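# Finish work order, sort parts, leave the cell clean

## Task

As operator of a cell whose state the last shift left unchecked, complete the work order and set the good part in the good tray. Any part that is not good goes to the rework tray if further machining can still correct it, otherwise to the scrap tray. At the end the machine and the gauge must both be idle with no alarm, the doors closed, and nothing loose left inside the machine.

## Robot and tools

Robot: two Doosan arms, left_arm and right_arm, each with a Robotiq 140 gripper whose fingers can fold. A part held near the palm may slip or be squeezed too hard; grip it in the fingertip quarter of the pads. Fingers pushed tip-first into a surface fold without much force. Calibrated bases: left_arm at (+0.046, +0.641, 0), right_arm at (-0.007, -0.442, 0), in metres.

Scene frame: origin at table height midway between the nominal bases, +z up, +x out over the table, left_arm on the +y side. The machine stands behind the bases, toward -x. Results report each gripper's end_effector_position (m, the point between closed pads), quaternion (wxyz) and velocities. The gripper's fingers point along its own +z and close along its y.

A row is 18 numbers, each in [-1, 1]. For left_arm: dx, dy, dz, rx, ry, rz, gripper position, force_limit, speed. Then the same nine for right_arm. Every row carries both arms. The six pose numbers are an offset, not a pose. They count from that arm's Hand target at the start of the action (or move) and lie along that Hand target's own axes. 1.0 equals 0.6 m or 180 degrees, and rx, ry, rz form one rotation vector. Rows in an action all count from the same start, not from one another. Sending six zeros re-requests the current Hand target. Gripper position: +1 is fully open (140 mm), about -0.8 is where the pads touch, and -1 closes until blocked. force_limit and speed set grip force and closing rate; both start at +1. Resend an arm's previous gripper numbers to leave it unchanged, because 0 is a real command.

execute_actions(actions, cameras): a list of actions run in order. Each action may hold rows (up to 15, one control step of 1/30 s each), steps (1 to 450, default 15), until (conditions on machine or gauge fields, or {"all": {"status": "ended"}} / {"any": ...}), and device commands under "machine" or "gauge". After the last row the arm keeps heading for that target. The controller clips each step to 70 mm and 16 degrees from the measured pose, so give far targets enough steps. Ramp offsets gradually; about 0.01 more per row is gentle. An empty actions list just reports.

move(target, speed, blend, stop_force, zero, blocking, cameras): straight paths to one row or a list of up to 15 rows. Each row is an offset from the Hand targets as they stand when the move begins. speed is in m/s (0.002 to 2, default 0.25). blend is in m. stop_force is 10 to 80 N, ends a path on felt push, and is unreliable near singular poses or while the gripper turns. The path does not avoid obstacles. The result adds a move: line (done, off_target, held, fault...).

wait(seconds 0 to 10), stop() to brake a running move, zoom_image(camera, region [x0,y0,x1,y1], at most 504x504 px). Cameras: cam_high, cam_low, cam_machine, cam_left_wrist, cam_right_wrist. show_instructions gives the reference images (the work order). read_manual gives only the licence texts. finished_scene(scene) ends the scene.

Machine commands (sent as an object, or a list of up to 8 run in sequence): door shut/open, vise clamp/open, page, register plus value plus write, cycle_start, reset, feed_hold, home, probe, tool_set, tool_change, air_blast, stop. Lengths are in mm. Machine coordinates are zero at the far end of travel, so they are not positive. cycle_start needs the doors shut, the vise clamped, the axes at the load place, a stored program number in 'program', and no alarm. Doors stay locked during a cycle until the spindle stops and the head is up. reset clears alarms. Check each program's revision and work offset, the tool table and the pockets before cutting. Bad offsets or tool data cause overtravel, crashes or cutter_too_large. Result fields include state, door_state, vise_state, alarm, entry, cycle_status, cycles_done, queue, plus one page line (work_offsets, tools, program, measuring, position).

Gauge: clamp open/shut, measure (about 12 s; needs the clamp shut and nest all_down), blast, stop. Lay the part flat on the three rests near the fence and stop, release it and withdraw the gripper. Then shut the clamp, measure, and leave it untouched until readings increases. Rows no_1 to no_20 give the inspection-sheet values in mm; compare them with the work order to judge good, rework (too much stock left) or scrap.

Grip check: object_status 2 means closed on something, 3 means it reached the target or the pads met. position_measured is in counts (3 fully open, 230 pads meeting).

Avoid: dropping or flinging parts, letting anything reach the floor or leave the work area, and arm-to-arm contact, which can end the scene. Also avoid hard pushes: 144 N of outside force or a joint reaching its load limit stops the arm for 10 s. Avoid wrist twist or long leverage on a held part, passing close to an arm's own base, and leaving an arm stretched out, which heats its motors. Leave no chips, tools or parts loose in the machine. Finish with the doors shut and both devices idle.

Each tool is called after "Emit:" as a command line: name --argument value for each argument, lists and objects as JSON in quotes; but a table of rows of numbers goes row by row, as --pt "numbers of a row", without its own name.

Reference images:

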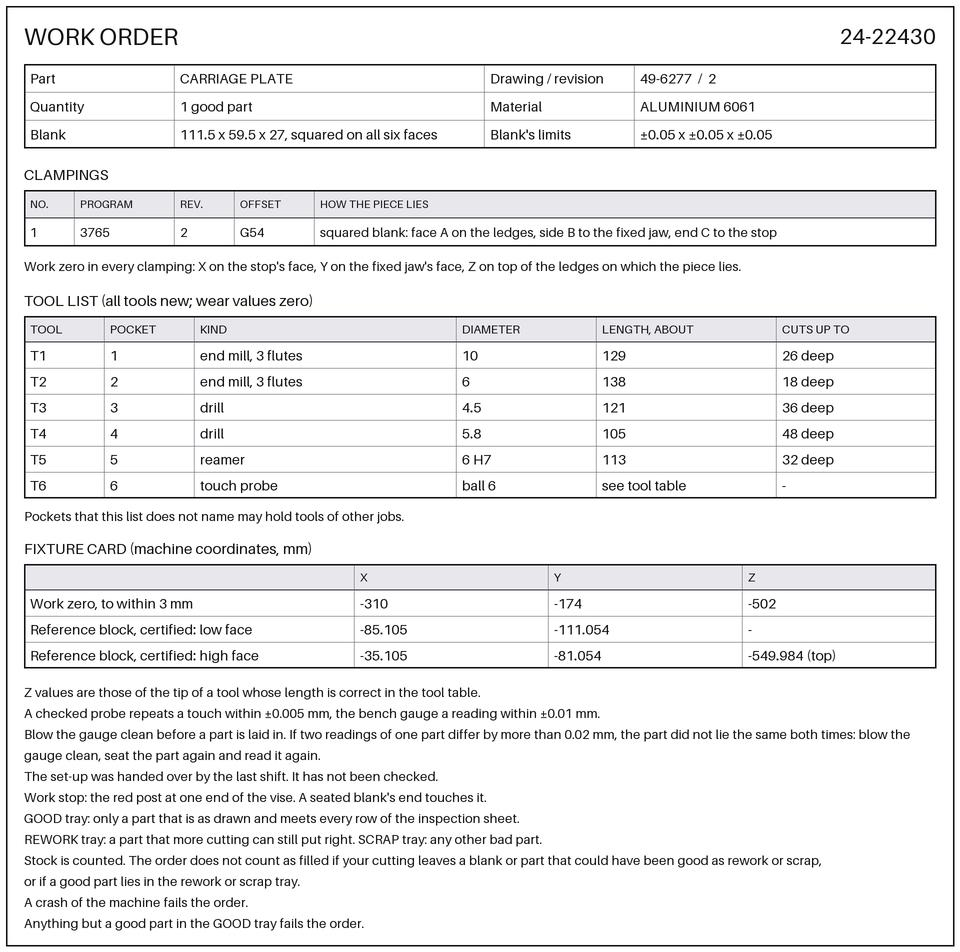

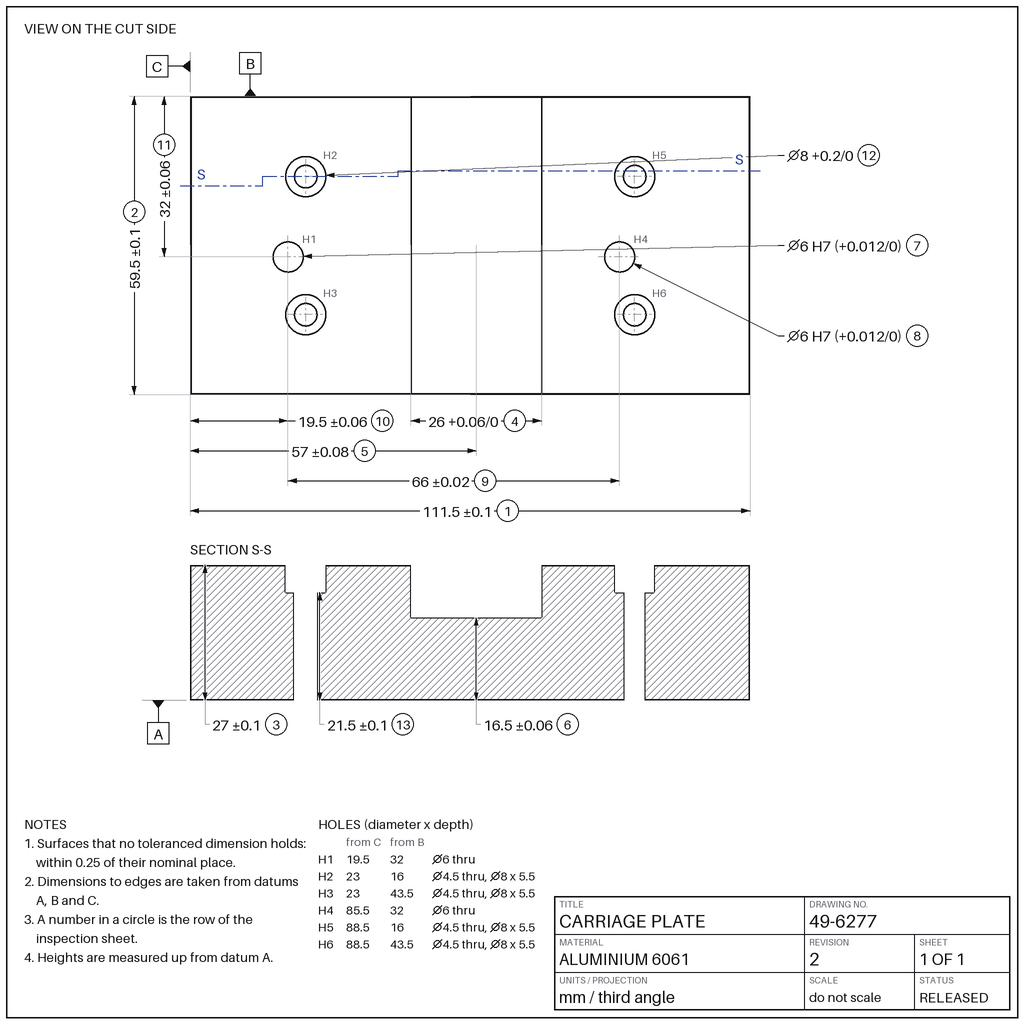

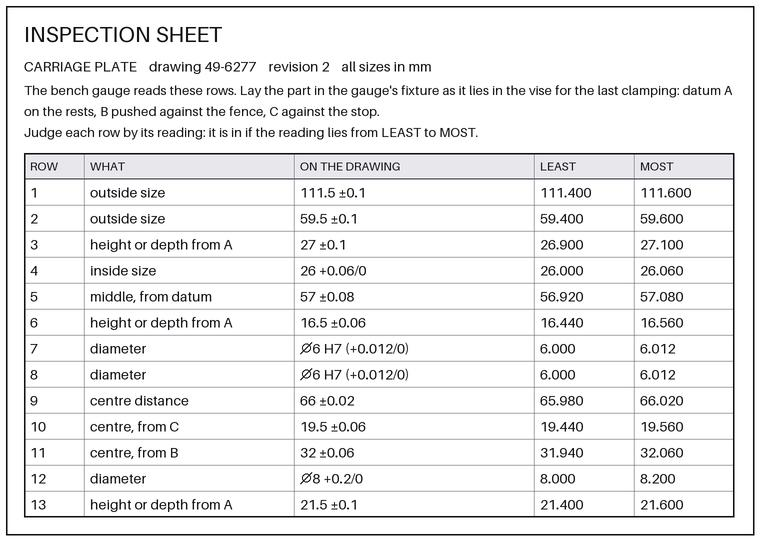

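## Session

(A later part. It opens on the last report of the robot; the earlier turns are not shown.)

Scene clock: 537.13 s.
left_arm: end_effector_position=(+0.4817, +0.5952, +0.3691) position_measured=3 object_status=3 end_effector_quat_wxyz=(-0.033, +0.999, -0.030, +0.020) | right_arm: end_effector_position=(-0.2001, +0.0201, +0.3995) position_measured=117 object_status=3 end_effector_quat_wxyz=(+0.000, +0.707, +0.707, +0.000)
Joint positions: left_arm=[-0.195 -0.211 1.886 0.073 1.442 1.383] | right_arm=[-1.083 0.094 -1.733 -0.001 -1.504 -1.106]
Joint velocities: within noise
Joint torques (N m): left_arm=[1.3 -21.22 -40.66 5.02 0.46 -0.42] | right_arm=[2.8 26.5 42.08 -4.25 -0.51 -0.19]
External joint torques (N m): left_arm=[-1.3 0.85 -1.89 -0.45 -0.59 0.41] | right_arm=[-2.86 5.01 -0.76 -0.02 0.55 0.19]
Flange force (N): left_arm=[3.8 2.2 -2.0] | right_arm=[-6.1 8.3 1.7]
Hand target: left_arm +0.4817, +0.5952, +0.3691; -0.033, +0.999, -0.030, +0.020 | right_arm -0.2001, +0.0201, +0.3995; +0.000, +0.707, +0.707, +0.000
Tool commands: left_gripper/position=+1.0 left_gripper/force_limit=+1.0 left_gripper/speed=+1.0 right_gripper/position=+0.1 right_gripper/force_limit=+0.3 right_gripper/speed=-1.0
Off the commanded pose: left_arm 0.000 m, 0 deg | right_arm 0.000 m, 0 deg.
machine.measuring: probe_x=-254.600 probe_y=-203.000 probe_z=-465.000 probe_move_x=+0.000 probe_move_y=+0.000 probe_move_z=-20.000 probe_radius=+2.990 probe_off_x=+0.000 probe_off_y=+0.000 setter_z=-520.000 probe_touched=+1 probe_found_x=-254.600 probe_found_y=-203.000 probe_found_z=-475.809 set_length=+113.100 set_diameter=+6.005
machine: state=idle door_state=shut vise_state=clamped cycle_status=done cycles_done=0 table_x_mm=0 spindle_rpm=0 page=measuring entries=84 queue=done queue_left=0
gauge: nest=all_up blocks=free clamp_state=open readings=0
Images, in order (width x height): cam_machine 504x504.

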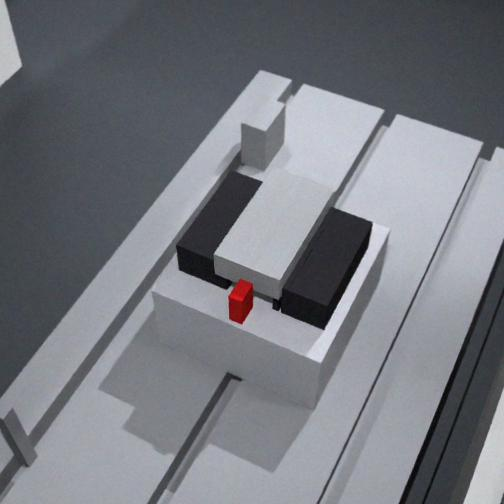

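Emit:
execute_actions --actions '[{"machine":[{"register":"probe_x","value":-302,"write":true},{"register":"probe_y","value":-180,"write":true,"probe":true}],"steps":450,"until":{"machine":{"queue":["!=","running"]}}}]' --cameras '[]'

Emit:
execute_actions --actions '[{"machine":[{"register":"probe_x","value":-205,"write":true},{"register":"probe_y","value":-226,"write":true,"probe":true}],"steps":450,"until":{"machine":{"queue":["!=","running"]}}}]' --cameras '[]'

Emit:
execute_actions --actions '[{"machine":[{"register":"probe_x","value":-302,"write":true,"probe":true}],"steps":450,"until":{"machine":{"queue":["!=","running"]}}}]' --cameras '[]'

Emit:
execute_actions --actions '[{"machine":[{"register":"probe_x","value":-187,"write":true},{"register":"probe_y","value":-203,"write":true},{"register":"probe_z","value":-483,"write":true},{"register":"probe_move_z","value":0,"write":true},{"register":"probe_move_x","value":-20,"write":true,"probe":true}],"steps":450,"until":{"machine":{"queue":["!=","running"]}}}]' --cameras '[]'

Emit:
execute_actions --actions '[{"machine":[{"register":"probe_x","value":-323,"write":true},{"register":"probe_y","value":-185,"write":true},{"register":"probe_move_x","value":20,"write":true,"probe":true}],"steps":450,"until":{"machine":{"queue":["!=","running"]}}}]' --cameras '[]'

Emit:
execute_actions --actions '[{"machine":[{"register":"probe_x","value":-290,"write":true},{"register":"probe_y","value":-160,"write":true},{"register":"probe_move_x","value":0,"write":true},{"register":"probe_move_y","value":-20,"write":true,"probe":true}],"steps":450,"until":{"machine":{"queue":["!=","running"]}}}]' --cameras '[]'

Emit:
execute_actions --actions '[{"machine":[{"register":"probe_x","value":-215,"write":true,"probe":true}],"steps":450,"until":{"machine":{"queue":["!=","running"]}}}]' --cameras '[]'

Emit:
execute_actions --actions '[{"machine":[{"register":"probe_y","value":-246,"write":true},{"register":"probe_move_y","value":20,"write":true,"probe":true}],"steps":450,"until":{"machine":{"queue":["!=","running"]}}}]' --cameras '["cam_machine"]'

Scene clock: 568.43 s.
left_arm: end_effector_position=(+0.4817, +0.5952, +0.3691) position_measured=3 object_status=3 end_effector_quat_wxyz=(-0.033, +0.999, -0.030, +0.020) | right_arm: end_effector_position=(-0.2001, +0.0201, +0.3995) position_measured=117 object_status=3 end_effector_quat_wxyz=(+0.000, +0.707, +0.707, +0.000)
Joint positions: left_arm=[-0.195 -0.211 1.886 0.073 1.442 1.383] | right_arm=[-1.083 0.094 -1.733 -0.001 -1.504 -1.106]
Joint velocities: within noise
Joint torques (N m): left_arm=[0.99 -20.89 -40.75 4.95 0.39 -0.34] | right_arm=[1.94 26.66 41.78 -4.34 -0.45 -0.08]
External joint torques (N m): left_arm=[-1.07 0.92 -1.75 -0.4 -0.53 0.34] | right_arm=[-1.99 4.86 -0.43 0.07 0.49 0.08]
Flange force (N): left_arm=[3.8 1.9 -1.8] | right_arm=[-6.1 6.7 1.1]
Hand target: left_arm +0.4817, +0.5952, +0.3691; -0.033, +0.999, -0.030, +0.020 | right_arm -0.2001, +0.0201, +0.3995; +0.000, +0.707, +0.707, +0.000
Tool commands: left_gripper/position=+1.0 left_gripper/force_limit=+1.0 left_gripper/speed=+1.0 right_gripper/position=+0.1 right_gripper/force_limit=+0.3 right_gripper/speed=-1.0
Off the commanded pose: left_arm 0.000 m, 0 deg | right_arm 0.000 m, 0 deg.
machine.measuring: probe_x=-302.000 probe_y=-180.000 probe_z=-465.000 probe_move_x=+0.000 probe_move_y=+0.000 probe_move_z=-20.000 probe_radius=+2.990 probe_off_x=+0.000 probe_off_y=+0.000 setter_z=-520.000 probe_touched=+1 probe_found_x=-302.000 probe_found_y=-180.000 probe_found_z=-475.825 set_length=+113.100 set_diameter=+6.005
machine: state=idle door_state=shut vise_state=clamped cycle_status=done cycles_done=0 table_x_mm=0 spindle_rpm=0 page=measuring entries=87 queue=done queue_left=0
gauge: nest=all_up blocks=free clamp_state=open readings=0
No camera images: "cameras" was empty.

Scene clock: 576.00 s.
left_arm: end_effector_position=(+0.4817, +0.5952, +0.3691) position_measured=3 object_status=3 end_effector_quat_wxyz=(-0.033, +0.999, -0.030, +0.020) | right_arm: end_effector_position=(-0.2001, +0.0201, +0.3995) position_measured=117 object_status=3 end_effector_quat_wxyz=(+0.000, +0.707, +0.707, +0.000)
Joint positions: left_arm=[-0.195 -0.211 1.886 0.073 1.442 1.383] | right_arm=[-1.083 0.094 -1.733 -0.001 -1.504 -1.106]
Joint velocities: within noise
Joint torques (N m): left_arm=[1.29 -20.81 -40.73 5.05 0.39 -0.42] | right_arm=[2.35 26.59 41.99 -4.43 -0.49 -0.07]
External joint torques (N m): left_arm=[-1.42 1.35 -1.57 -0.52 -0.52 0.42] | right_arm=[-2.48 5.4 -0.49 0.14 0.52 0.07]
Flange force (N): left_arm=[4.1 2.6 -1.5] | right_arm=[-6.6 8.0 1.2]
Hand target: left_arm +0.4817, +0.5952, +0.3691; -0.033, +0.999, -0.030, +0.020 | right_arm -0.2001, +0.0201, +0.3995; +0.000, +0.707, +0.707, +0.000
Tool commands: left_gripper/position=+1.0 left_gripper/force_limit=+1.0 left_gripper/speed=+1.0 right_gripper/position=+0.1 right_gripper/force_limit=+0.3 right_gripper/speed=-1.0
Off the commanded pose: left_arm 0.000 m, 0 deg | right_arm 0.000 m, 0 deg.
machine.measuring: probe_x=-205.000 probe_y=-226.000 probe_z=-465.000 probe_move_x=+0.000 probe_move_y=+0.000 probe_move_z=-20.000 probe_radius=+2.990 probe_off_x=+0.000 probe_off_y=+0.000 setter_z=-520.000 probe_touched=+1 probe_found_x=-205.000 probe_found_y=-226.000 probe_found_z=-475.791 set_length=+113.100 set_diameter=+6.005
machine: state=idle door_state=shut vise_state=clamped cycle_status=done cycles_done=0 table_x_mm=0 spindle_rpm=0 page=measuring entries=90 queue=done queue_left=0
gauge: nest=all_up blocks=free clamp_state=open readings=0
No camera images: "cameras" was empty.

Scene clock: 583.57 s.
left_arm: end_effector_position=(+0.4817, +0.5952, +0.3691) position_measured=3 object_status=3 end_effector_quat_wxyz=(-0.033, +0.999, -0.030, +0.020) | right_arm: end_effector_position=(-0.2001, +0.0201, +0.3995) position_measured=117 object_status=3 end_effector_quat_wxyz=(+0.000, +0.707, +0.707, +0.000)
Joint positions: left_arm=[-0.195 -0.211 1.886 0.073 1.442 1.383] | right_arm=[-1.083 0.094 -1.733 -0.001 -1.504 -1.106]
Joint velocities: within noise
Joint torques (N m): left_arm=[1.04 -20.74 -40.61 5.06 0.37 -0.42] | right_arm=[2.47 25.92 41.7 -4.33 -0.54 -0.16]
External joint torques (N m): left_arm=[-1.04 0.49 -1.71 -0.53 -0.49 0.41] | right_arm=[-2.59 6.24 -0.13 0.04 0.57 0.16]
Flange force (N): left_arm=[3.0 1.5 -1.9] | right_arm=[-7.3 8.3 0.6]
Hand target: left_arm +0.4817, +0.5952, +0.3691; -0.033, +0.999, -0.030, +0.020 | right_arm -0.2001, +0.0201, +0.3995; +0.000, +0.707, +0.707, +0.000
Tool commands: left_gripper/position=+1.0 left_gripper/force_limit=+1.0 left_gripper/speed=+1.0 right_gripper/position=+0.1 right_gripper/force_limit=+0.3 right_gripper/speed=-1.0
Off the commanded pose: left_arm 0.000 m, 0 deg | right_arm 0.000 m, 0 deg.
machine.measuring: probe_x=-302.000 probe_y=-226.000 probe_z=-465.000 probe_move_x=+0.000 probe_move_y=+0.000 probe_move_z=-20.000 probe_radius=+2.990 probe_off_x=+0.000 probe_off_y=+0.000 setter_z=-520.000 probe_touched=+1 probe_found_x=-302.000 probe_found_y=-226.000 probe_found_z=-475.791 set_length=+113.100 set_diameter=+6.005
machine: state=idle door_state=shut vise_state=clamped cycle_status=done cycles_done=0 table_x_mm=0 spindle_rpm=0 page=measuring entries=92 queue=done queue_left=0
gauge: nest=all_up blocks=free clamp_state=open readings=0
No camera images: "cameras" was empty.

Scene clock: 591.53 s.
left_arm: end_effector_position=(+0.4817, +0.5952, +0.3691) position_measured=3 object_status=3 end_effector_quat_wxyz=(-0.033, +0.999, -0.030, +0.020) | right_arm: end_effector_position=(-0.2001, +0.0201, +0.3995) position_measured=117 object_status=3 end_effector_quat_wxyz=(+0.000, +0.707, +0.707, +0.000)
Joint positions: left_arm=[-0.195 -0.211 1.886 0.073 1.442 1.383] | right_arm=[-1.083 0.094 -1.733 -0.001 -1.504 -1.106]
Joint velocities: within noise
Joint torques (N m): left_arm=[1.1 -20.86 -40.65 5.02 0.36 -0.39] | right_arm=[2.36 26.51 41.85 -4.36 -0.48 -0.15]
External joint torques (N m): left_arm=[-1.19 0.56 -1.92 -0.47 -0.49 0.39] | right_arm=[-2.48 5.47 -0.36 0.08 0.51 0.16]
Flange force (N): left_arm=[3.4 1.9 -2.3] | right_arm=[-6.6 7.8 0.9]
Hand target: left_arm +0.4817, +0.5952, +0.3691; -0.033, +0.999, -0.030, +0.020 | right_arm -0.2001, +0.0201, +0.3995; +0.000, +0.707, +0.707, +0.000
Tool commands: left_gripper/position=+1.0 left_gripper/force_limit=+1.0 left_gripper/speed=+1.0 right_gripper/position=+0.1 right_gripper/force_limit=+0.3 right_gripper/speed=-1.0
Off the commanded pose: left_arm 0.000 m, 0 deg | right_arm 0.000 m, 0 deg.
machine.measuring: probe_x=-187.000 probe_y=-203.000 probe_z=-483.000 probe_move_x=-20.000 probe_move_y=+0.000 probe_move_z=+0.000 probe_radius=+2.990 probe_off_x=+0.000 probe_off_y=+0.000 setter_z=-520.000 probe_touched=+1 probe_found_x=-198.236 probe_found_y=-203.000 probe_found_z=-483.000 set_length=+113.100 set_diameter=+6.005
machine: state=idle door_state=shut vise_state=clamped cycle_status=done cycles_done=0 table_x_mm=0 spindle_rpm=0 page=measuring entries=98 queue=done queue_left=0
gauge: nest=all_up blocks=free clamp_state=open readings=0
No camera images: "cameras" was empty.

Scene clock: 599.60 s.
left_arm: end_effector_position=(+0.4817, +0.5952, +0.3691) position_measured=3 object_status=3 end_effector_quat_wxyz=(-0.033, +0.999, -0.030, +0.020) | right_arm: end_effector_position=(-0.2001, +0.0201, +0.3995) position_measured=117 object_status=3 end_effector_quat_wxyz=(+0.000, +0.707, +0.707, +0.000)
Joint positions: left_arm=[-0.195 -0.211 1.886 0.073 1.442 1.383] | right_arm=[-1.083 0.094 -1.733 -0.001 -1.504 -1.106]
Joint velocities: within noise
Joint torques (N m): left_arm=[0.81 -21.03 -40.81 5.03 0.38 -0.4] | right_arm=[2.39 26.88 41.7 -4.38 -0.54 -0.09]
External joint torques (N m): left_arm=[-0.83 0.8 -1.65 -0.49 -0.51 0.39] | right_arm=[-2.38 4.57 -0.2 0.1 0.58 0.09]
Flange force (N): left_arm=[3.6 1.1 -1.7] | right_arm=[-5.0 7.1 0.9]
Hand target: left_arm +0.4817, +0.5952, +0.3691; -0.033, +0.999, -0.030, +0.020 | right_arm -0.2001, +0.0201, +0.3995; +0.000, +0.707, +0.707, +0.000
Tool commands: left_gripper/position=+1.0 left_gripper/force_limit=+1.0 left_gripper/speed=+1.0 right_gripper/position=+0.1 right_gripper/force_limit=+0.3 right_gripper/speed=-1.0
Off the commanded pose: left_arm 0.000 m, 0 deg | right_arm 0.000 m, 0 deg.
machine.measuring: probe_x=-323.000 probe_y=-185.000 probe_z=-483.000 probe_move_x=+20.000 probe_move_y=+0.000 probe_move_z=+0.000 probe_radius=+2.990 probe_off_x=+0.000 probe_off_y=+0.000 setter_z=-520.000 probe_touched=+1 probe_found_x=-309.735 probe_found_y=-185.000 probe_found_z=-483.000 set_length=+113.100 set_diameter=+6.005
machine: state=idle door_state=shut vise_state=clamped cycle_status=done cycles_done=0 table_x_mm=0 spindle_rpm=0 page=measuring entries=102 queue=done queue_left=0
gauge: nest=all_up blocks=free clamp_state=open readings=0
No camera images: "cameras" was empty.

Scene clock: 607.63 s.
left_arm: end_effector_position=(+0.4817, +0.5952, +0.3691) position_measured=3 object_status=3 end_effector_quat_wxyz=(-0.033, +0.999, -0.030, +0.020) | right_arm: end_effector_position=(-0.2001, +0.0201, +0.3995) position_measured=117 object_status=3 end_effector_quat_wxyz=(+0.000, +0.707, +0.707, +0.000)
Joint positions: left_arm=[-0.195 -0.211 1.886 0.073 1.442 1.383] | right_arm=[-1.083 0.094 -1.733 -0.001 -1.504 -1.106]
Joint velocities: within noise
Joint torques (N m): left_arm=[1.23 -20.79 -40.79 5.02 0.38 -0.4] | right_arm=[2.22 26.02 41.54 -4.33 -0.52 -0.14]
External joint torques (N m): left_arm=[-1.23 0.12 -1.91 -0.46 -0.51 0.39] | right_arm=[-2.26 5.67 -0.08 0.05 0.55 0.14]
Flange force (N): left_arm=[2.6 1.9 -2.3] | right_arm=[-6.7 7.4 0.5]
Hand target: left_arm +0.4817, +0.5952, +0.3691; -0.033, +0.999, -0.030, +0.020 | right_arm -0.2001, +0.0201, +0.3995; +0.000, +0.707, +0.707, +0.000
Tool commands: left_gripper/position=+1.0 left_gripper/force_limit=+1.0 left_gripper/speed=+1.0 right_gripper/position=+0.1 right_gripper/force_limit=+0.3 right_gripper/speed=-1.0
Off the commanded pose: left_arm 0.000 m, 0 deg | right_arm 0.000 m, 0 deg.
machine.measuring: probe_x=-290.000 probe_y=-160.000 probe_z=-483.000 probe_move_x=+0.000 probe_move_y=-20.000 probe_move_z=+0.000 probe_radius=+2.990 probe_off_x=+0.000 probe_off_y=+0.000 setter_z=-520.000 probe_touched=+1 probe_found_x=-290.000 probe_found_y=-173.228 probe_found_z=-483.000 set_length=+113.100 set_diameter=+6.005
machine: state=idle door_state=shut vise_state=clamped cycle_status=done cycles_done=0 table_x_mm=0 spindle_rpm=0 page=measuring entries=107 queue=done queue_left=0
gauge: nest=all_up blocks=free clamp_state=open readings=0
No camera images: "cameras" was empty.

Scene clock: 614.90 s.
left_arm: end_effector_position=(+0.4817, +0.5952, +0.3691) position_measured=3 object_status=3 end_effector_quat_wxyz=(-0.033, +0.999, -0.030, +0.020) | right_arm: end_effector_position=(-0.2001, +0.0201, +0.3995) position_measured=117 object_status=3 end_effector_quat_wxyz=(+0.000, +0.707, +0.707, +0.000)
Joint positions: left_arm=[-0.195 -0.211 1.886 0.073 1.442 1.383] | right_arm=[-1.083 0.094 -1.733 -0.001 -1.504 -1.106]
Joint velocities: within noise
Joint torques (N m): left_arm=[1.27 -20.98 -40.76 4.99 0.4 -0.43] | right_arm=[2.07 26.31 41.93 -4.28 -0.52 -0.11]
External joint torques (N m): left_arm=[-1.33 0.67 -1.76 -0.45 -0.53 0.43] | right_arm=[-2.15 5.63 -0.34 -0.01 0.56 0.11]
Flange force (N): left_arm=[3.3 2.2 -1.9] | right_arm=[-7.0 7.4 1.0]
Hand target: left_arm +0.4817, +0.5952, +0.3691; -0.033, +0.999, -0.030, +0.020 | right_arm -0.2001, +0.0201, +0.3995; +0.000, +0.707, +0.707, +0.000
Tool commands: left_gripper/position=+1.0 left_gripper/force_limit=+1.0 left_gripper/speed=+1.0 right_gripper/position=+0.1 right_gripper/force_limit=+0.3 right_gripper/speed=-1.0
Off the commanded pose: left_arm 0.000 m, 0 deg | right_arm 0.000 m, 0 deg.
machine.measuring: probe_x=-215.000 probe_y=-160.000 probe_z=-483.000 probe_move_x=+0.000 probe_move_y=-20.000 probe_move_z=+0.000 probe_radius=+2.990 probe_off_x=+0.000 probe_off_y=+0.000 setter_z=-520.000 probe_touched=+1 probe_found_x=-215.000 probe_found_y=-173.230 probe_found_z=-483.000 set_length=+113.100 set_diameter=+6.005
machine: state=idle door_state=shut vise_state=clamped cycle_status=done cycles_done=0 table_x_mm=0 spindle_rpm=0 page=measuring entries=109 queue=done queue_left=0
gauge: nest=all_up blocks=free clamp_state=open readings=0
No camera images: "cameras" was empty.

Scene clock: 622.80 s.
left_arm: end_effector_position=(+0.4817, +0.5952, +0.3691) position_measured=3 object_status=3 end_effector_quat_wxyz=(-0.033, +0.999, -0.030, +0.020) | right_arm: end_effector_position=(-0.2001, +0.0201, +0.3995) position_measured=117 object_status=3 end_effector_quat_wxyz=(+0.000, +0.707, +0.707, +0.000)
Joint positions: left_arm=[-0.195 -0.211 1.886 0.073 1.442 1.383] | right_arm=[-1.083 0.094 -1.733 -0.001 -1.504 -1.106]
Joint velocities: within noise
Joint torques (N m): left_arm=[1.33 -21.07 -40.69 4.96 0.37 -0.38] | right_arm=[1.99 26.41 42.02 -4.37 -0.55 -0.14]
External joint torques (N m): left_arm=[-1.49 1.23 -1.55 -0.44 -0.5 0.38] | right_arm=[-2.09 5.31 -0.75 0.1 0.57 0.14]
Flange force (N): left_arm=[3.9 2.8 -1.5] | right_arm=[-7.2 7.2 1.7]
Hand target: left_arm +0.4817, +0.5952, +0.3691; -0.033, +0.999, -0.030, +0.020 | right_arm -0.2001, +0.0201, +0.3995; +0.000, +0.707, +0.707, +0.000
Tool commands: left_gripper/position=+1.0 left_gripper/force_limit=+1.0 left_gripper/speed=+1.0 right_gripper/position=+0.1 right_gripper/force_limit=+0.3 right_gripper/speed=-1.0
Off the commanded pose: left_arm 0.000 m, 0 deg | right_arm 0.000 m, 0 deg.
machine.measuring: probe_x=-215.000 probe_y=-246.000 probe_z=-483.000 probe_move_x=+0.000 probe_move_y=+20.000 probe_move_z=+0.000 probe_radius=+2.990 probe_off_x=+0.000 probe_off_y=+0.000 setter_z=-520.000 probe_touched=+1 probe_found_x=-215.000 probe_found_y=-232.716 probe_found_z=-483.000 set_length=+113.100 set_diameter=+6.005
machine: state=idle door_state=shut vise_state=clamped cycle_status=done cycles_done=0 table_x_mm=0 spindle_rpm=0 page=measuring entries=112 queue=done queue_left=0
gauge: nest=all_up blocks=free clamp_state=open readings=0
Images, in order (width x height): cam_machine 504x504.

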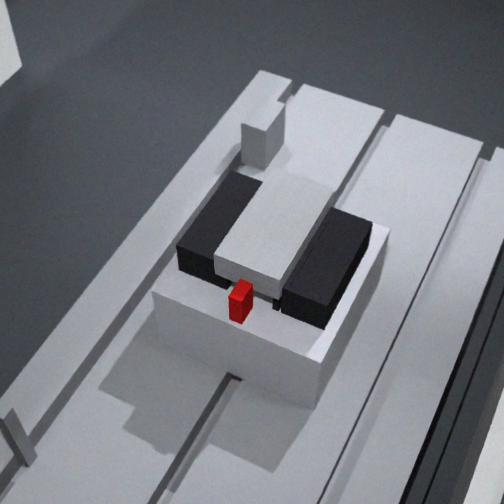

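Emit:
execute_actions --actions '[{"machine":[{"register":"g54_x","value":-309.735,"write":true},{"register":"g54_y","value":-173.235,"write":true},{"page":"work_offsets"}],"steps":20}]' --cameras '[]'

Emit:
execute_actions --actions '[{"machine":{"cycle_start":true,"page":"program"},"steps":450,"until":{"machine":{"state":["!=","running"]}}}]' --cameras '["cam_machine"]'

Scene clock: 638.70 s.
left_arm: end_effector_position=(+0.4817, +0.5952, +0.3691) position_measured=3 object_status=3 end_effector_quat_wxyz=(-0.033, +0.999, -0.030, +0.020) | right_arm: end_effector_position=(-0.2001, +0.0201, +0.3995) position_measured=117 object_status=3 end_effector_quat_wxyz=(+0.000, +0.707, +0.707, +0.000)
Joint positions: left_arm=[-0.195 -0.211 1.886 0.073 1.442 1.383] | right_arm=[-1.083 0.094 -1.733 -0.001 -1.504 -1.106]
Joint velocities: within noise
Joint torques (N m): left_arm=[1.31 -20.8 -40.73 5.05 0.38 -0.43] | right_arm=[2.75 26.79 41.79 -4.33 -0.46 -0.14]
External joint torques (N m): left_arm=[-1.33 0.03 -1.96 -0.49 -0.51 0.43] | right_arm=[-2.84 5.12 -0.38 0.05 0.49 0.14]
Flange force (N): left_arm=[2.5 2.1 -2.4] | right_arm=[-5.7 8.2 1.0]
Hand target: left_arm +0.4817, +0.5952, +0.3691; -0.033, +0.999, -0.030, +0.020 | right_arm -0.2001, +0.0201, +0.3995; +0.000, +0.707, +0.707, +0.000
Tool commands: left_gripper/position=+1.0 left_gripper/force_limit=+1.0 left_gripper/speed=+1.0 right_gripper/position=+0.1 right_gripper/force_limit=+0.3 right_gripper/speed=-1.0
Off the commanded pose: left_arm 0.000 m, 0 deg | right_arm 0.000 m, 0 deg.
machine.work_offsets: g54_x=-309.735 g54_y=-173.235 g54_z=-502.801 g55_x=+0.000 g55_y=+0.000 g55_z=+0.000 g56_x=+0.000 g56_y=+0.000 g56_z=+0.000
machine: state=idle door_state=shut vise_state=clamped cycle_status=done cycles_done=0 table_x_mm=0 spindle_rpm=0 page=work_offsets entries=114 queue=done queue_left=0
gauge: nest=all_up blocks=free clamp_state=open readings=0
No camera images: "cameras" was empty.

Scene clock: 638.93 s.
left_arm: end_effector_position=(+0.4817, +0.5952, +0.3691) position_measured=3 object_status=3 end_effector_quat_wxyz=(-0.033, +0.999, -0.030, +0.020) | right_arm: end_effector_position=(-0.2001, +0.0201, +0.3995) position_measured=117 object_status=3 end_effector_quat_wxyz=(+0.000, +0.707, +0.707, +0.000)
Joint positions: left_arm=[-0.195 -0.211 1.886 0.073 1.442 1.383] | right_arm=[-1.083 0.094 -1.733 -0.001 -1.504 -1.106]
Joint velocities: within noise
Joint torques (N m): left_arm=[1.07 -20.74 -40.79 5.04 0.4 -0.4] | right_arm=[2.78 26.37 41.71 -4.34 -0.49 -0.18]
External joint torques (N m): left_arm=[-1.03 0.12 -1.68 -0.49 -0.51 0.4] | right_arm=[-2.8 5.17 -0.27 0.06 0.52 0.18]
Flange force (N): left_arm=[2.4 1.5 -1.9] | right_arm=[-5.7 8.1 0.8]
Hand target: left_arm +0.4817, +0.5952, +0.3691; -0.033, +0.999, -0.030, +0.020 | right_arm -0.2001, +0.0201, +0.3995; +0.000, +0.707, +0.707, +0.000
Tool commands: left_gripper/position=+1.0 left_gripper/force_limit=+1.0 left_gripper/speed=+1.0 right_gripper/position=+0.1 right_gripper/force_limit=+0.3 right_gripper/speed=-1.0
Off the commanded pose: left_arm 0.000 m, 0 deg | right_arm 0.000 m, 0 deg.
machine.program: program=+3765 tool_call=+6 tool_in_spindle=+6 program_revision=+2 program_offset=+54 load_peak=+0 stored1_number=+3765 stored1_revision=+2 stored2_number=+4768 stored2_revision=+4 stored3_number=+6885 stored3_revision=+3 stored4_number=+0 stored4_revision=+0 cycles=+0
machine: state=running door_state=shut vise_state=clamped cycle_status=moving cycles_done=0 table_x_mm=37 spindle_rpm=0 page=program entries=115 queue=running queue_left=0
gauge: nest=all_up blocks=free clamp_state=open readings=0
Images, in order (width x height): cam_machine 504x504.

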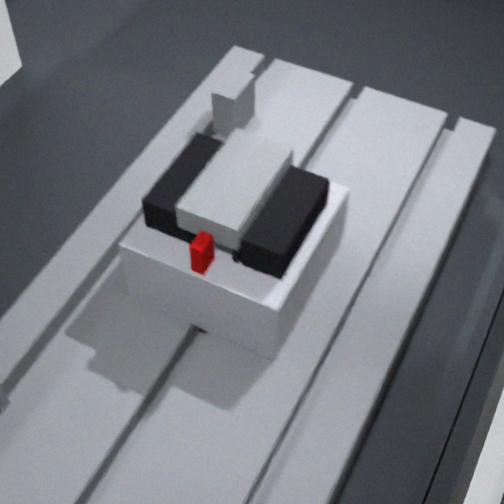

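Emit:
execute_actions --actions '[{"steps":450,"until":{"machine":{"state":["!=","running"]}}},{"steps":450,"until":{"machine":{"state":["!=","running"]}}},{"steps":450,"until":{"machine":{"state":["!=","running"]}}},{"steps":450,"until":{"machine":{"state":["!=","running"]}}},{"steps":450,"until":{"machine":{"state":["!=","running"]}}},{"steps":450,"until":{"machine":{"state":["!=","running"]}}},{"steps":450,"until":{"machine":{"state":["!=","running"]}}},{"steps":450,"until":{"machine":{"state":["!=","running"]}}},{"steps":450,"until":{"machine":{"state":["!=","running"]}}},{"steps":450,"until":{"machine":{"state":["!=","running"]}}},{"steps":450,"until":{"machine":{"state":["!=","running"]}}},{"steps":450,"until":{"machine":{"state":["!=","running"]}}}]' --cameras '["cam_machine"]'

Scene clock: 771.33 s.
left_arm: end_effector_position=(+0.4817, +0.5952, +0.3691) position_measured=3 object_status=3 end_effector_quat_wxyz=(-0.033, +0.999, -0.030, +0.020) | right_arm: end_effector_position=(-0.2001, +0.0201, +0.3995) position_measured=117 object_status=3 end_effector_quat_wxyz=(+0.000, +0.707, +0.707, +0.000)
Joint positions: left_arm=[-0.195 -0.211 1.886 0.073 1.442 1.383] | right_arm=[-1.083 0.094 -1.733 -0.001 -1.504 -1.106]
Joint velocities: within noise
Joint torques (N m): left_arm=[1.32 -20.71 -40.74 5.01 0.35 -0.41] | right_arm=[2.66 26.45 41.98 -4.36 -0.46 -0.08]
External joint torques (N m): left_arm=[-1.36 0.79 -1.5 -0.5 -0.48 0.41] | right_arm=[-2.78 5.5 -0.56 0.07 0.49 0.08]
External joint torques at the end of the 8th action: left_arm=[-1.27 0.71 -1.78 -0.46 -0.53 0.41] | right_arm=[-2.72 5.8 -0.42 0.06 0.6 0.12]
External joint torques at the end of the 9th action: left_arm=[-1.28 0.34 -1.77 -0.46 -0.54 0.38] | right_arm=[-2.32 5.7 -0.26 0.12 0.53 0.21]
External joint torques at the end of the 10th action: left_arm=[-0.9 0.3 -1.64 -0.47 -0.53 0.35] | right_arm=[-2.39 5.41 -0.12 -0.03 0.53 0.03]
External joint torques at the end of the 11th action: left_arm=[-1.01 0.24 -2.02 -0.44 -0.51 0.41] | right_arm=[-2.6 5.7 -0.29 0.04 0.55 0.12]
Flange force (N): left_arm=[3.1 2.3 -1.6] | right_arm=[-6.5 8.6 1.2]
Flange force at the end of the 8th action (N): left_arm=[3.4 2.1 -1.9] | right_arm=[-6.9 8.5 1.2]
Flange force at the end of the 9th action (N): left_arm=[2.8 2.1 -2.0] | right_arm=[-6.9 7.5 0.8]
Flange force at the end of the 10th action (N): left_arm=[2.7 1.3 -1.8] | right_arm=[-6.1 7.7 0.6]
Flange force at the end of the 11th action (N): left_arm=[3.1 1.4 -2.4] | right_arm=[-6.7 8.2 0.9]
Hand target: left_arm +0.4817, +0.5952, +0.3691; -0.033, +0.999, -0.030, +0.020 | right_arm -0.2001, +0.0201, +0.3995; +0.000, +0.707, +0.707, +0.000
Tool commands: left_gripper/position=+1.0 left_gripper/force_limit=+1.0 left_gripper/speed=+1.0 right_gripper/position=+0.1 right_gripper/force_limit=+0.3 right_gripper/speed=-1.0
Off the commanded pose: left_arm 0.000 m, 0 deg | right_arm 0.000 m, 0 deg.
machine.program: program=+3765 tool_call=+6 tool_in_spindle=+5 program_revision=+2 program_offset=+54 load_peak=+7 stored1_number=+3765 stored1_revision=+2 stored2_number=+4768 stored2_revision=+4 stored3_number=+6885 stored3_revision=+3 stored4_number=+0 stored4_revision=+0 cycles=+1
machine: state=done door_state=shut vise_state=clamped cycle_status=done cycles_done=1 table_x_mm=0 spindle_rpm=0 page=program entries=115 queue=done queue_left=0
gauge: nest=all_up blocks=free clamp_state=open readings=0
Images, in order (width x height): cam_machine 504x504.

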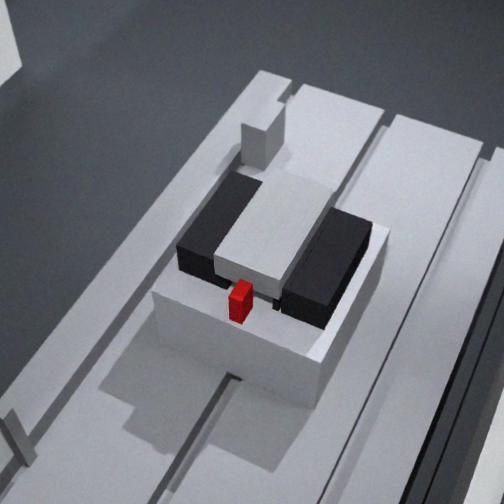

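Emit:
execute_actions --actions '[{"machine":[{"door":"open"},{"vise":"open"}],"rows":[[0,0,0,0,0,0,1,1,1,0,0,0,0,0,0,0.17,0.3,-1]],"steps":120,"until":{"machine":{"vise_state":"open"}}}]' --cameras '[]'

Emit:
move --pt "0 0 0 0 0 0 1 1 1 -0.1335 -0.4998 0.1158 0 0 0 0.17 0.3 -1" --pt "0 0 0 0 0 0 1 1 1 -0.179 -0.9318 0.1825 0 0 0 0.17 0.3 -1" --speed 0.25 --blend '[0.04,0]' --cameras '["cam_machine","cam_right_wrist"]'

Emit:
zoom_image --camera "cam_machine" --region '[160, 150, 400, 350]'

Scene clock: 783.80 s.
left_arm: end_effector_position=(+0.4817, +0.5952, +0.3691) position_measured=3 object_status=3 end_effector_quat_wxyz=(-0.033, +0.999, -0.030, +0.020) | right_arm: end_effector_position=(-0.2001, +0.0201, +0.3995) position_measured=108 object_status=3 end_effector_quat_wxyz=(+0.000, +0.707, +0.707, +0.000)
Joint positions: left_arm=[-0.195 -0.211 1.886 0.073 1.442 1.383] | right_arm=[-1.083 0.094 -1.733 -0.001 -1.504 -1.106]
Joint velocities: within noise
Joint torques (N m): left_arm=[1.24 -20.87 -40.61 5 0.36 -0.36] | right_arm=[2.11 25.77 41.99 -4.2 -0.5 -0.09]
External joint torques (N m): left_arm=[-1.23 0.77 -1.9 -0.46 -0.5 0.35] | right_arm=[-2.21 5.95 -0.69 -0.06 0.53 0.09]
Flange force (N): left_arm=[3.7 2.2 -2.2] | right_arm=[-7.9 7.9 1.5]
Hand target: left_arm +0.4817, +0.5952, +0.3691; -0.033, +0.999, -0.030, +0.020 | right_arm -0.2001, +0.0201, +0.3995; +0.000, +0.707, +0.707, +0.000
Off the commanded pose: left_arm 0.000 m, 0 deg | right_arm 0.000 m, 0 deg.
machine.program: program=+3765 tool_call=+6 tool_in_spindle=+5 program_revision=+2 program_offset=+54 load_peak=+7 stored1_number=+3765 stored1_revision=+2 stored2_number=+4768 stored2_revision=+4 stored3_number=+6885 stored3_revision=+3 stored4_number=+0 stored4_revision=+0 cycles=+1
machine: state=idle door_state=open vise_state=open cycle_status=done cycles_done=1 table_x_mm=0 spindle_rpm=0 page=program entries=115 queue=running queue_left=0
gauge: nest=all_up blocks=free clamp_state=open readings=0
No camera images: "cameras" was empty.

Scene clock: 786.57 s.
left_arm: end_effector_position=(+0.4817, +0.5952, +0.3691) position_measured=3 object_status=3 end_effector_quat_wxyz=(-0.033, +0.999, -0.030, +0.020) | right_arm: end_effector_position=(-0.7590, -0.0873, +0.2895) position_measured=108 object_status=3 end_effector_quat_wxyz=(+0.000, +0.707, +0.707, +0.000)
Joint positions: left_arm=[-0.195 -0.211 1.886 0.073 1.442 1.383] | right_arm=[-0.376 -0.465 -1.258 0 -1.42 -0.399]
Joint velocities: within noise
Joint torques (N m): left_arm=[1.08 -21.07 -40.71 4.98 0.4 -0.35] | right_arm=[2.64 82.09 41.43 -4.34 -0.45 -0.11]
External joint torques (N m): left_arm=[-1.14 1.33 -1.58 -0.45 -0.53 0.35] | right_arm=[-2.87 5.7 -0.22 0.06 0.45 0.11]
Flange force (N): left_arm=[4.2 2.0 -1.5] | right_arm=[-1.4 10.8 -0.4]
Hand target: left_arm +0.4817, +0.5952, +0.3691; -0.033, +0.999, -0.030, +0.020 | right_arm -0.7591, -0.0873, +0.2895; +0.000, +0.707, +0.707, +0.000
Off the commanded pose: left_arm 0.000 m, 0 deg | right_arm 0.000 m, 0 deg.
machine.program: program=+3765 tool_call=+6 tool_in_spindle=+5 program_revision=+2 program_offset=+54 load_peak=+7 stored1_number=+3765 stored1_revision=+2 stored2_number=+4768 stored2_revision=+4 stored3_number=+6885 stored3_revision=+3 stored4_number=+0 stored4_revision=+0 cycles=+1
machine: state=idle door_state=open vise_state=open cycle_status=done cycles_done=1 table_x_mm=0 spindle_rpm=0 page=program entries=115 queue=done queue_left=0
gauge: nest=all_up blocks=free clamp_state=open readings=0
move: done
Images, in order (width x height): cam_machine 504x504, cam_right_wrist 672x504.

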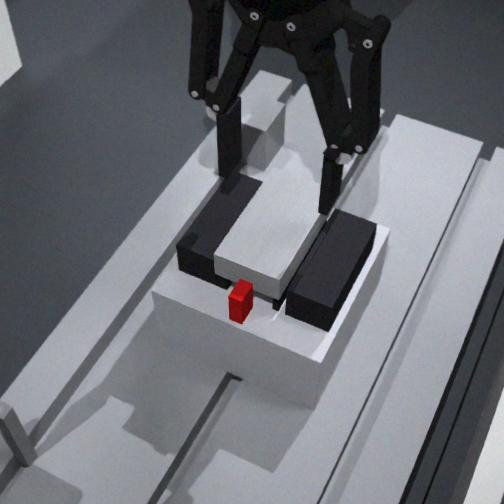

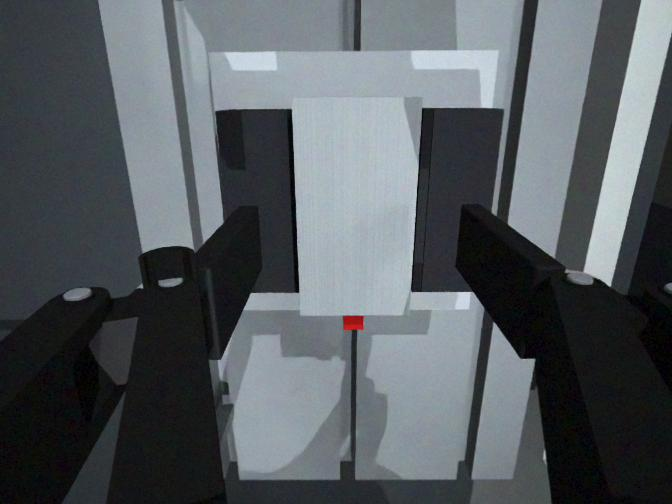

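Scaled by 2.100.

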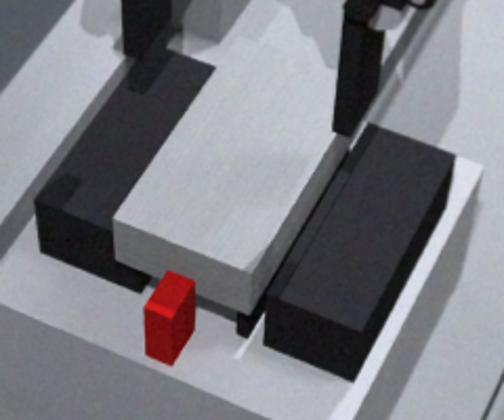

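Emit:
move --target '[0,0,0,0,0,0,1,1,1,0,0,0.075,0,0,0,0.17,0.3,-1]' --speed 0.05 --cameras '[]'

Emit:
execute_actions --actions '[{"rows":[[0,0,0,0,0,0,1,1,1,0,0,0,0,0,0,-1,0.3,-1]],"steps":75,"gauge":{"blast":true}}]' --cameras '["cam_machine"]'

Scene clock: 793.40 s.
left_arm: end_effector_position=(+0.4817, +0.5952, +0.3691) position_measured=3 object_status=3 end_effector_quat_wxyz=(-0.033, +0.999, -0.030, +0.020) | right_arm: end_effector_position=(-0.7590, -0.0873, +0.2445) position_measured=108 object_status=3 end_effector_quat_wxyz=(+0.000, +0.707, +0.707, +0.000)
Joint positions: left_arm=[-0.195 -0.211 1.886 0.073 1.442 1.383] | right_arm=[-0.376 -0.479 -1.318 0 -1.345 -0.399]
Joint velocities: within noise
Joint torques (N m): left_arm=[1.19 -20.79 -40.69 5.02 0.35 -0.38] | right_arm=[2.2 81.08 41.29 -4.23 -0.55 -0.17]
External joint torques (N m): left_arm=[-1.24 0.54 -1.77 -0.49 -0.47 0.37] | right_arm=[-2.42 6.83 -0.83 0.03 0.55 0.17]
Flange force (N): left_arm=[3.1 2.1 -2.1] | right_arm=[-3.3 13.4 -0.6]
Hand target: left_arm +0.4817, +0.5952, +0.3691; -0.033, +0.999, -0.030, +0.020 | right_arm -0.7590, -0.0873, +0.2445; +0.000, +0.707, +0.707, +0.000
Off the commanded pose: left_arm 0.000 m, 0 deg | right_arm 0.000 m, 0 deg.
machine.program: program=+3765 tool_call=+6 tool_in_spindle=+5 program_revision=+2 program_offset=+54 load_peak=+7 stored1_number=+3765 stored1_revision=+2 stored2_number=+4768 stored2_revision=+4 stored3_number=+6885 stored3_revision=+3 stored4_number=+0 stored4_revision=+0 cycles=+1
machine: state=idle door_state=open vise_state=open cycle_status=done cycles_done=1 table_x_mm=0 spindle_rpm=0 page=program entries=115 queue=done queue_left=0
gauge: nest=all_up blocks=free clamp_state=open readings=0
move: done
No camera images: "cameras" was empty.

Scene clock: 796.10 s.
left_arm: end_effector_position=(+0.4817, +0.5952, +0.3691) position_measured=3 object_status=3 end_effector_quat_wxyz=(-0.033, +0.999, -0.030, +0.020) | right_arm: end_effector_position=(-0.7590, -0.0873, +0.2445) position_measured=143 object_status=2 end_effector_quat_wxyz=(+0.000, +0.707, +0.707, +0.000)
Joint positions: left_arm=[-0.195 -0.211 1.886 0.073 1.442 1.383] | right_arm=[-0.376 -0.479 -1.318 0 -1.345 -0.399]
Joint velocities: within noise
Joint torques (N m): left_arm=[0.97 -21.19 -40.78 5 0.36 -0.42] | right_arm=[8.31 65.45 39.71 -1.85 6.32 -0.18]
External joint torques (N m): left_arm=[-0.97 0.69 -1.76 -0.45 -0.48 0.42] | right_arm=[-8.55 22.02 0.55 -2.33 -6.32 0.18]
Flange force (N): left_arm=[3.5 1.4 -2.0] | right_arm=[-3.1 30.2 -19.3]
Hand target: left_arm +0.4817, +0.5952, +0.3691; -0.033, +0.999, -0.030, +0.020 | right_arm -0.7590, -0.0873, +0.2445; +0.000, +0.707, +0.707, +0.000
Off the commanded pose: left_arm 0.000 m, 0 deg | right_arm 0.000 m, 0 deg.
machine.program: program=+3765 tool_call=+6 tool_in_spindle=+5 program_revision=+2 program_offset=+54 load_peak=+7 stored1_number=+3765 stored1_revision=+2 stored2_number=+4768 stored2_revision=+4 stored3_number=+6885 stored3_revision=+3 stored4_number=+0 stored4_revision=+0 cycles=+1
machine: state=idle door_state=open vise_state=open cycle_status=done cycles_done=1 table_x_mm=0 spindle_rpm=0 page=program entries=115 queue=done queue_left=0
gauge: nest=all_up blocks=free clamp_state=open message=taken readings=0
Images, in order (width x height): cam_machine 504x504.

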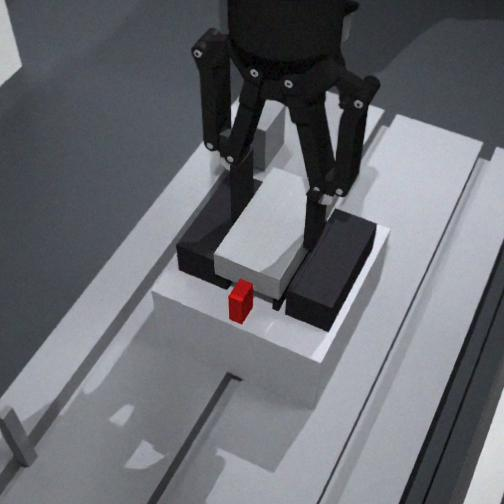

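Emit:
move --pt "0 0 0 0 0 0 1 1 1 0.0015 0.0017 -0.0017 0 0 0 -1 0.3 -1" --pt "0 0 0 0 0 0 1 1 1 0.0015 0.0017 -0.07 0 0 0 -1 0.3 -1" --pt "0 0 0 0 0 0 1 1 1 0.0455 0.4317 -0.0925 0 0 0 -1 0.3 -1" --pt "0 0 0 0 0 0 1 1 1 0.1788 0.9317 -0.2592 0 0 0 -1 0.3 -1" --speed '[0.02,0.05,0.18,0.2]' --blend '[0,0.01,0.04,0]' --cameras '["cam_machine"]'

Emit:
move --pt "0 0 0 0 0 0 1 1 1 0.1 0.5 0 0 0 0 -1 0.3 -1" --pt "0 0 0 0 0 0 1 1 1 0 0.9998 0 0 0 0 -1 0.3 -1" --speed 0.2 --blend '[0.08,0]' --cameras '["cam_right_wrist"]'

Scene clock: 807.90 s.
left_arm: end_effector_position=(+0.4817, +0.5952, +0.3691) position_measured=3 object_status=3 end_effector_quat_wxyz=(-0.033, +0.999, -0.030, +0.020) | right_arm: end_effector_position=(-0.2002, +0.0199, +0.4005) position_measured=143 object_status=2 end_effector_quat_wxyz=(+0.000, +0.707, +0.707, +0.000)
Joint positions: left_arm=[-0.195 -0.211 1.886 0.073 1.442 1.383] | right_arm=[-1.082 0.095 -1.731 -0.001 -1.505 -1.106]
Joint velocities: within noise
Joint torques (N m): left_arm=[1.39 -20.97 -40.9 4.99 0.42 -0.4] | right_arm=[2.62 28.69 44.28 -4.33 -0.53 -0.13]
External joint torques (N m): left_arm=[-1.3 0.42 -1.62 -0.44 -0.54 0.39] | right_arm=[-2.65 3.18 -2.68 0.03 0.56 0.13]
Flange force (N): left_arm=[2.7 2.2 -1.7] | right_arm=[-6.1 8.0 5.2]
Hand target: left_arm +0.4817, +0.5952, +0.3691; -0.033, +0.999, -0.030, +0.020 | right_arm -0.2001, +0.0199, +0.4005; +0.000, +0.707, +0.707, +0.000
Off the commanded pose: left_arm 0.000 m, 0 deg | right_arm 0.000 m, 0 deg.
machine.program: program=+3765 tool_call=+6 tool_in_spindle=+5 program_revision=+2 program_offset=+54 load_peak=+7 stored1_number=+3765 stored1_revision=+2 stored2_number=+4768 stored2_revision=+4 stored3_number=+6885 stored3_revision=+3 stored4_number=+0 stored4_revision=+0 cycles=+1
machine: state=idle door_state=open vise_state=open cycle_status=done cycles_done=1 table_x_mm=0 spindle_rpm=0 page=program entries=115 queue=done queue_left=0
gauge: nest=all_up blocks=free clamp_state=open message=taken readings=0
move: done
Images, in order (width x height): cam_machine 504x504.

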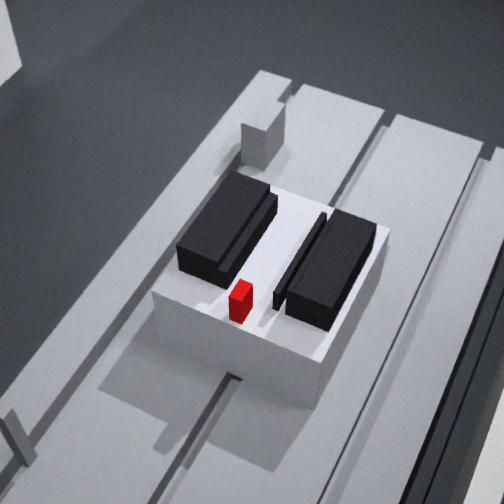

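Scene clock: 811.37 s.
left_arm: end_effector_position=(+0.4817, +0.5952, +0.3691) position_measured=3 object_status=3 end_effector_quat_wxyz=(-0.033, +0.999, -0.030, +0.020) | right_arm: end_effector_position=(+0.3997, +0.0199, +0.4010) position_measured=143 object_status=2 end_effector_quat_wxyz=(+0.000, +0.707, +0.707, +0.000)
Joint positions: left_arm=[-0.195 -0.211 1.886 0.073 1.442 1.383] | right_arm=[-2.214 -0.091 -1.545 -0.001 -1.505 -2.237]
Joint velocities: within noise
Joint torques (N m): left_arm=[1.09 -20.87 -40.72 5.02 0.36 -0.4] | right_arm=[2.97 47.6 44.01 -4.37 -0.54 0.16]
External joint torques (N m): left_arm=[-1.16 0.55 -1.78 -0.48 -0.49 0.4] | right_arm=[-2.94 3.21 -2.55 0.13 0.58 -0.16]
Flange force (N): left_arm=[3.2 1.9 -2.0] | right_arm=[-10.5 -2.5 5.0]
Hand target: left_arm +0.4817, +0.5952, +0.3691; -0.033, +0.999, -0.030, +0.020 | right_arm +0.3997, +0.0199, +0.4010; +0.000, +0.707, +0.707, +0.000
Off the commanded pose: left_arm 0.000 m, 0 deg | right_arm 0.000 m, 0 deg.
machine.program: program=+3765 tool_call=+6 tool_in_spindle=+5 program_revision=+2 program_offset=+54 load_peak=+7 stored1_number=+3765 stored1_revision=+2 stored2_number=+4768 stored2_revision=+4 stored3_number=+6885 stored3_revision=+3 stored4_number=+0 stored4_revision=+0 cycles=+1
machine: state=idle door_state=open vise_state=open cycle_status=done cycles_done=1 table_x_mm=0 spindle_rpm=0 page=program entries=115 queue=done queue_left=0
gauge: nest=all_up blocks=free clamp_state=open message=taken readings=0
move: done
Images, in order (width x height): cam_right_wrist 672x504.

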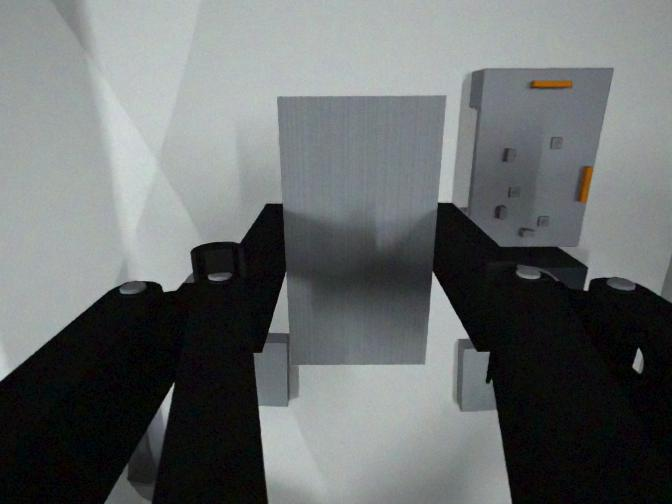

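Emit:
move --target '[0,0,0,0,0,0,1,1,1,-0.0582,0.3672,0.2383,0,0,0,-1,0.3,-1]' --speed 0.2 --cameras '["cam_right_wrist","cam_low","cam_high"]'

Scene clock: 841.03 s.
left_arm: end_effector_position=(+0.4817, +0.5952, +0.3691) position_measured=3 object_status=3 end_effector_quat_wxyz=(-0.033, +0.999, -0.030, +0.020) | right_arm: end_effector_position=(+0.6201, -0.0150, +0.2582) position_measured=143 object_status=2 end_effector_quat_wxyz=(+0.000, +0.707, +0.707, +0.000)
Joint positions: left_arm=[-0.195 -0.211 1.886 0.073 1.442 1.383] | right_arm=[-2.475 -0.358 -1.47 -0.001 -1.312 -2.498]
Joint velocities: within noise
Joint torques (N m): left_arm=[1.28 -20.89 -40.84 4.98 0.39 -0.38] | right_arm=[1.9 74.11 42.79 -4.23 -0.49 -0.13]
External joint torques (N m): left_arm=[-1.33 0.78 -1.58 -0.44 -0.52 0.37] | right_arm=[-1.79 1.95 -2.46 0.13 0.52 0.13]
Flange force (N): left_arm=[3.2 2.3 -1.6] | right_arm=[-6.7 -6.0 3.2]
Hand target: left_arm +0.4817, +0.5952, +0.3691; -0.033, +0.999, -0.030, +0.020 | right_arm +0.6202, -0.0150, +0.2582; +0.000, +0.707, +0.707, +0.000
Off the commanded pose: left_arm 0.000 m, 0 deg | right_arm 0.000 m, 0 deg.
machine.program: program=+3765 tool_call=+6 tool_in_spindle=+5 program_revision=+2 program_offset=+54 load_peak=+7 stored1_number=+3765 stored1_revision=+2 stored2_number=+4768 stored2_revision=+4 stored3_number=+6885 stored3_revision=+3 stored4_number=+0 stored4_revision=+0 cycles=+1
machine: state=idle door_state=open vise_state=open cycle_status=done cycles_done=1 table_x_mm=0 spindle_rpm=0 page=program entries=115 queue=done queue_left=0
gauge: nest=all_up blocks=free clamp_state=open message=taken readings=0
move: done
Images, in order (width x height): cam_high 504x504, cam_low 504x504, cam_right_wrist 672x504.

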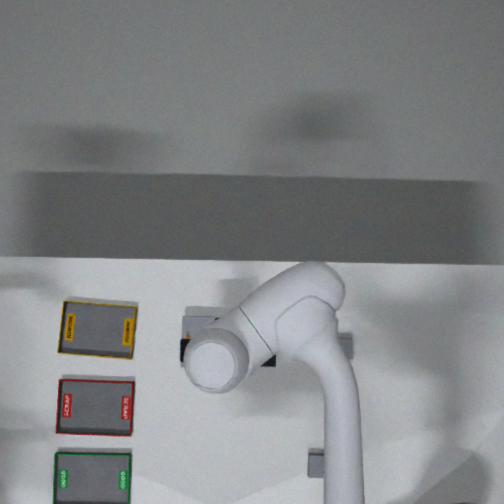

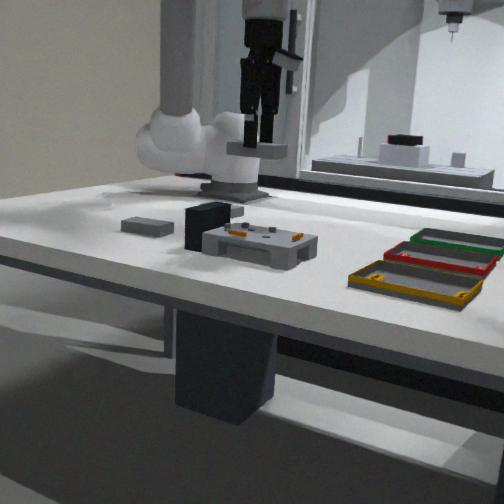

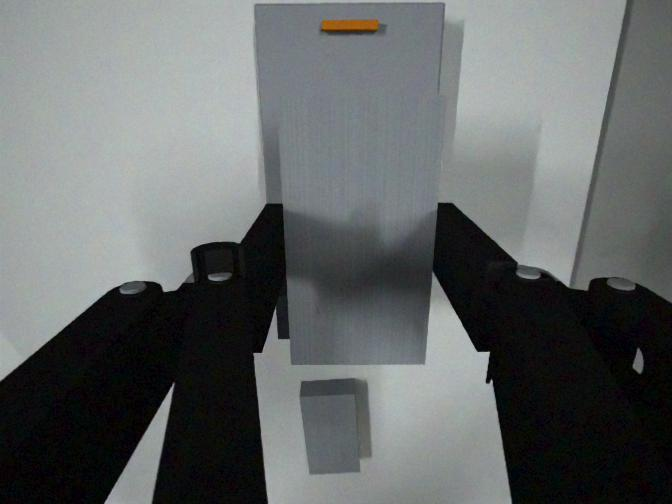

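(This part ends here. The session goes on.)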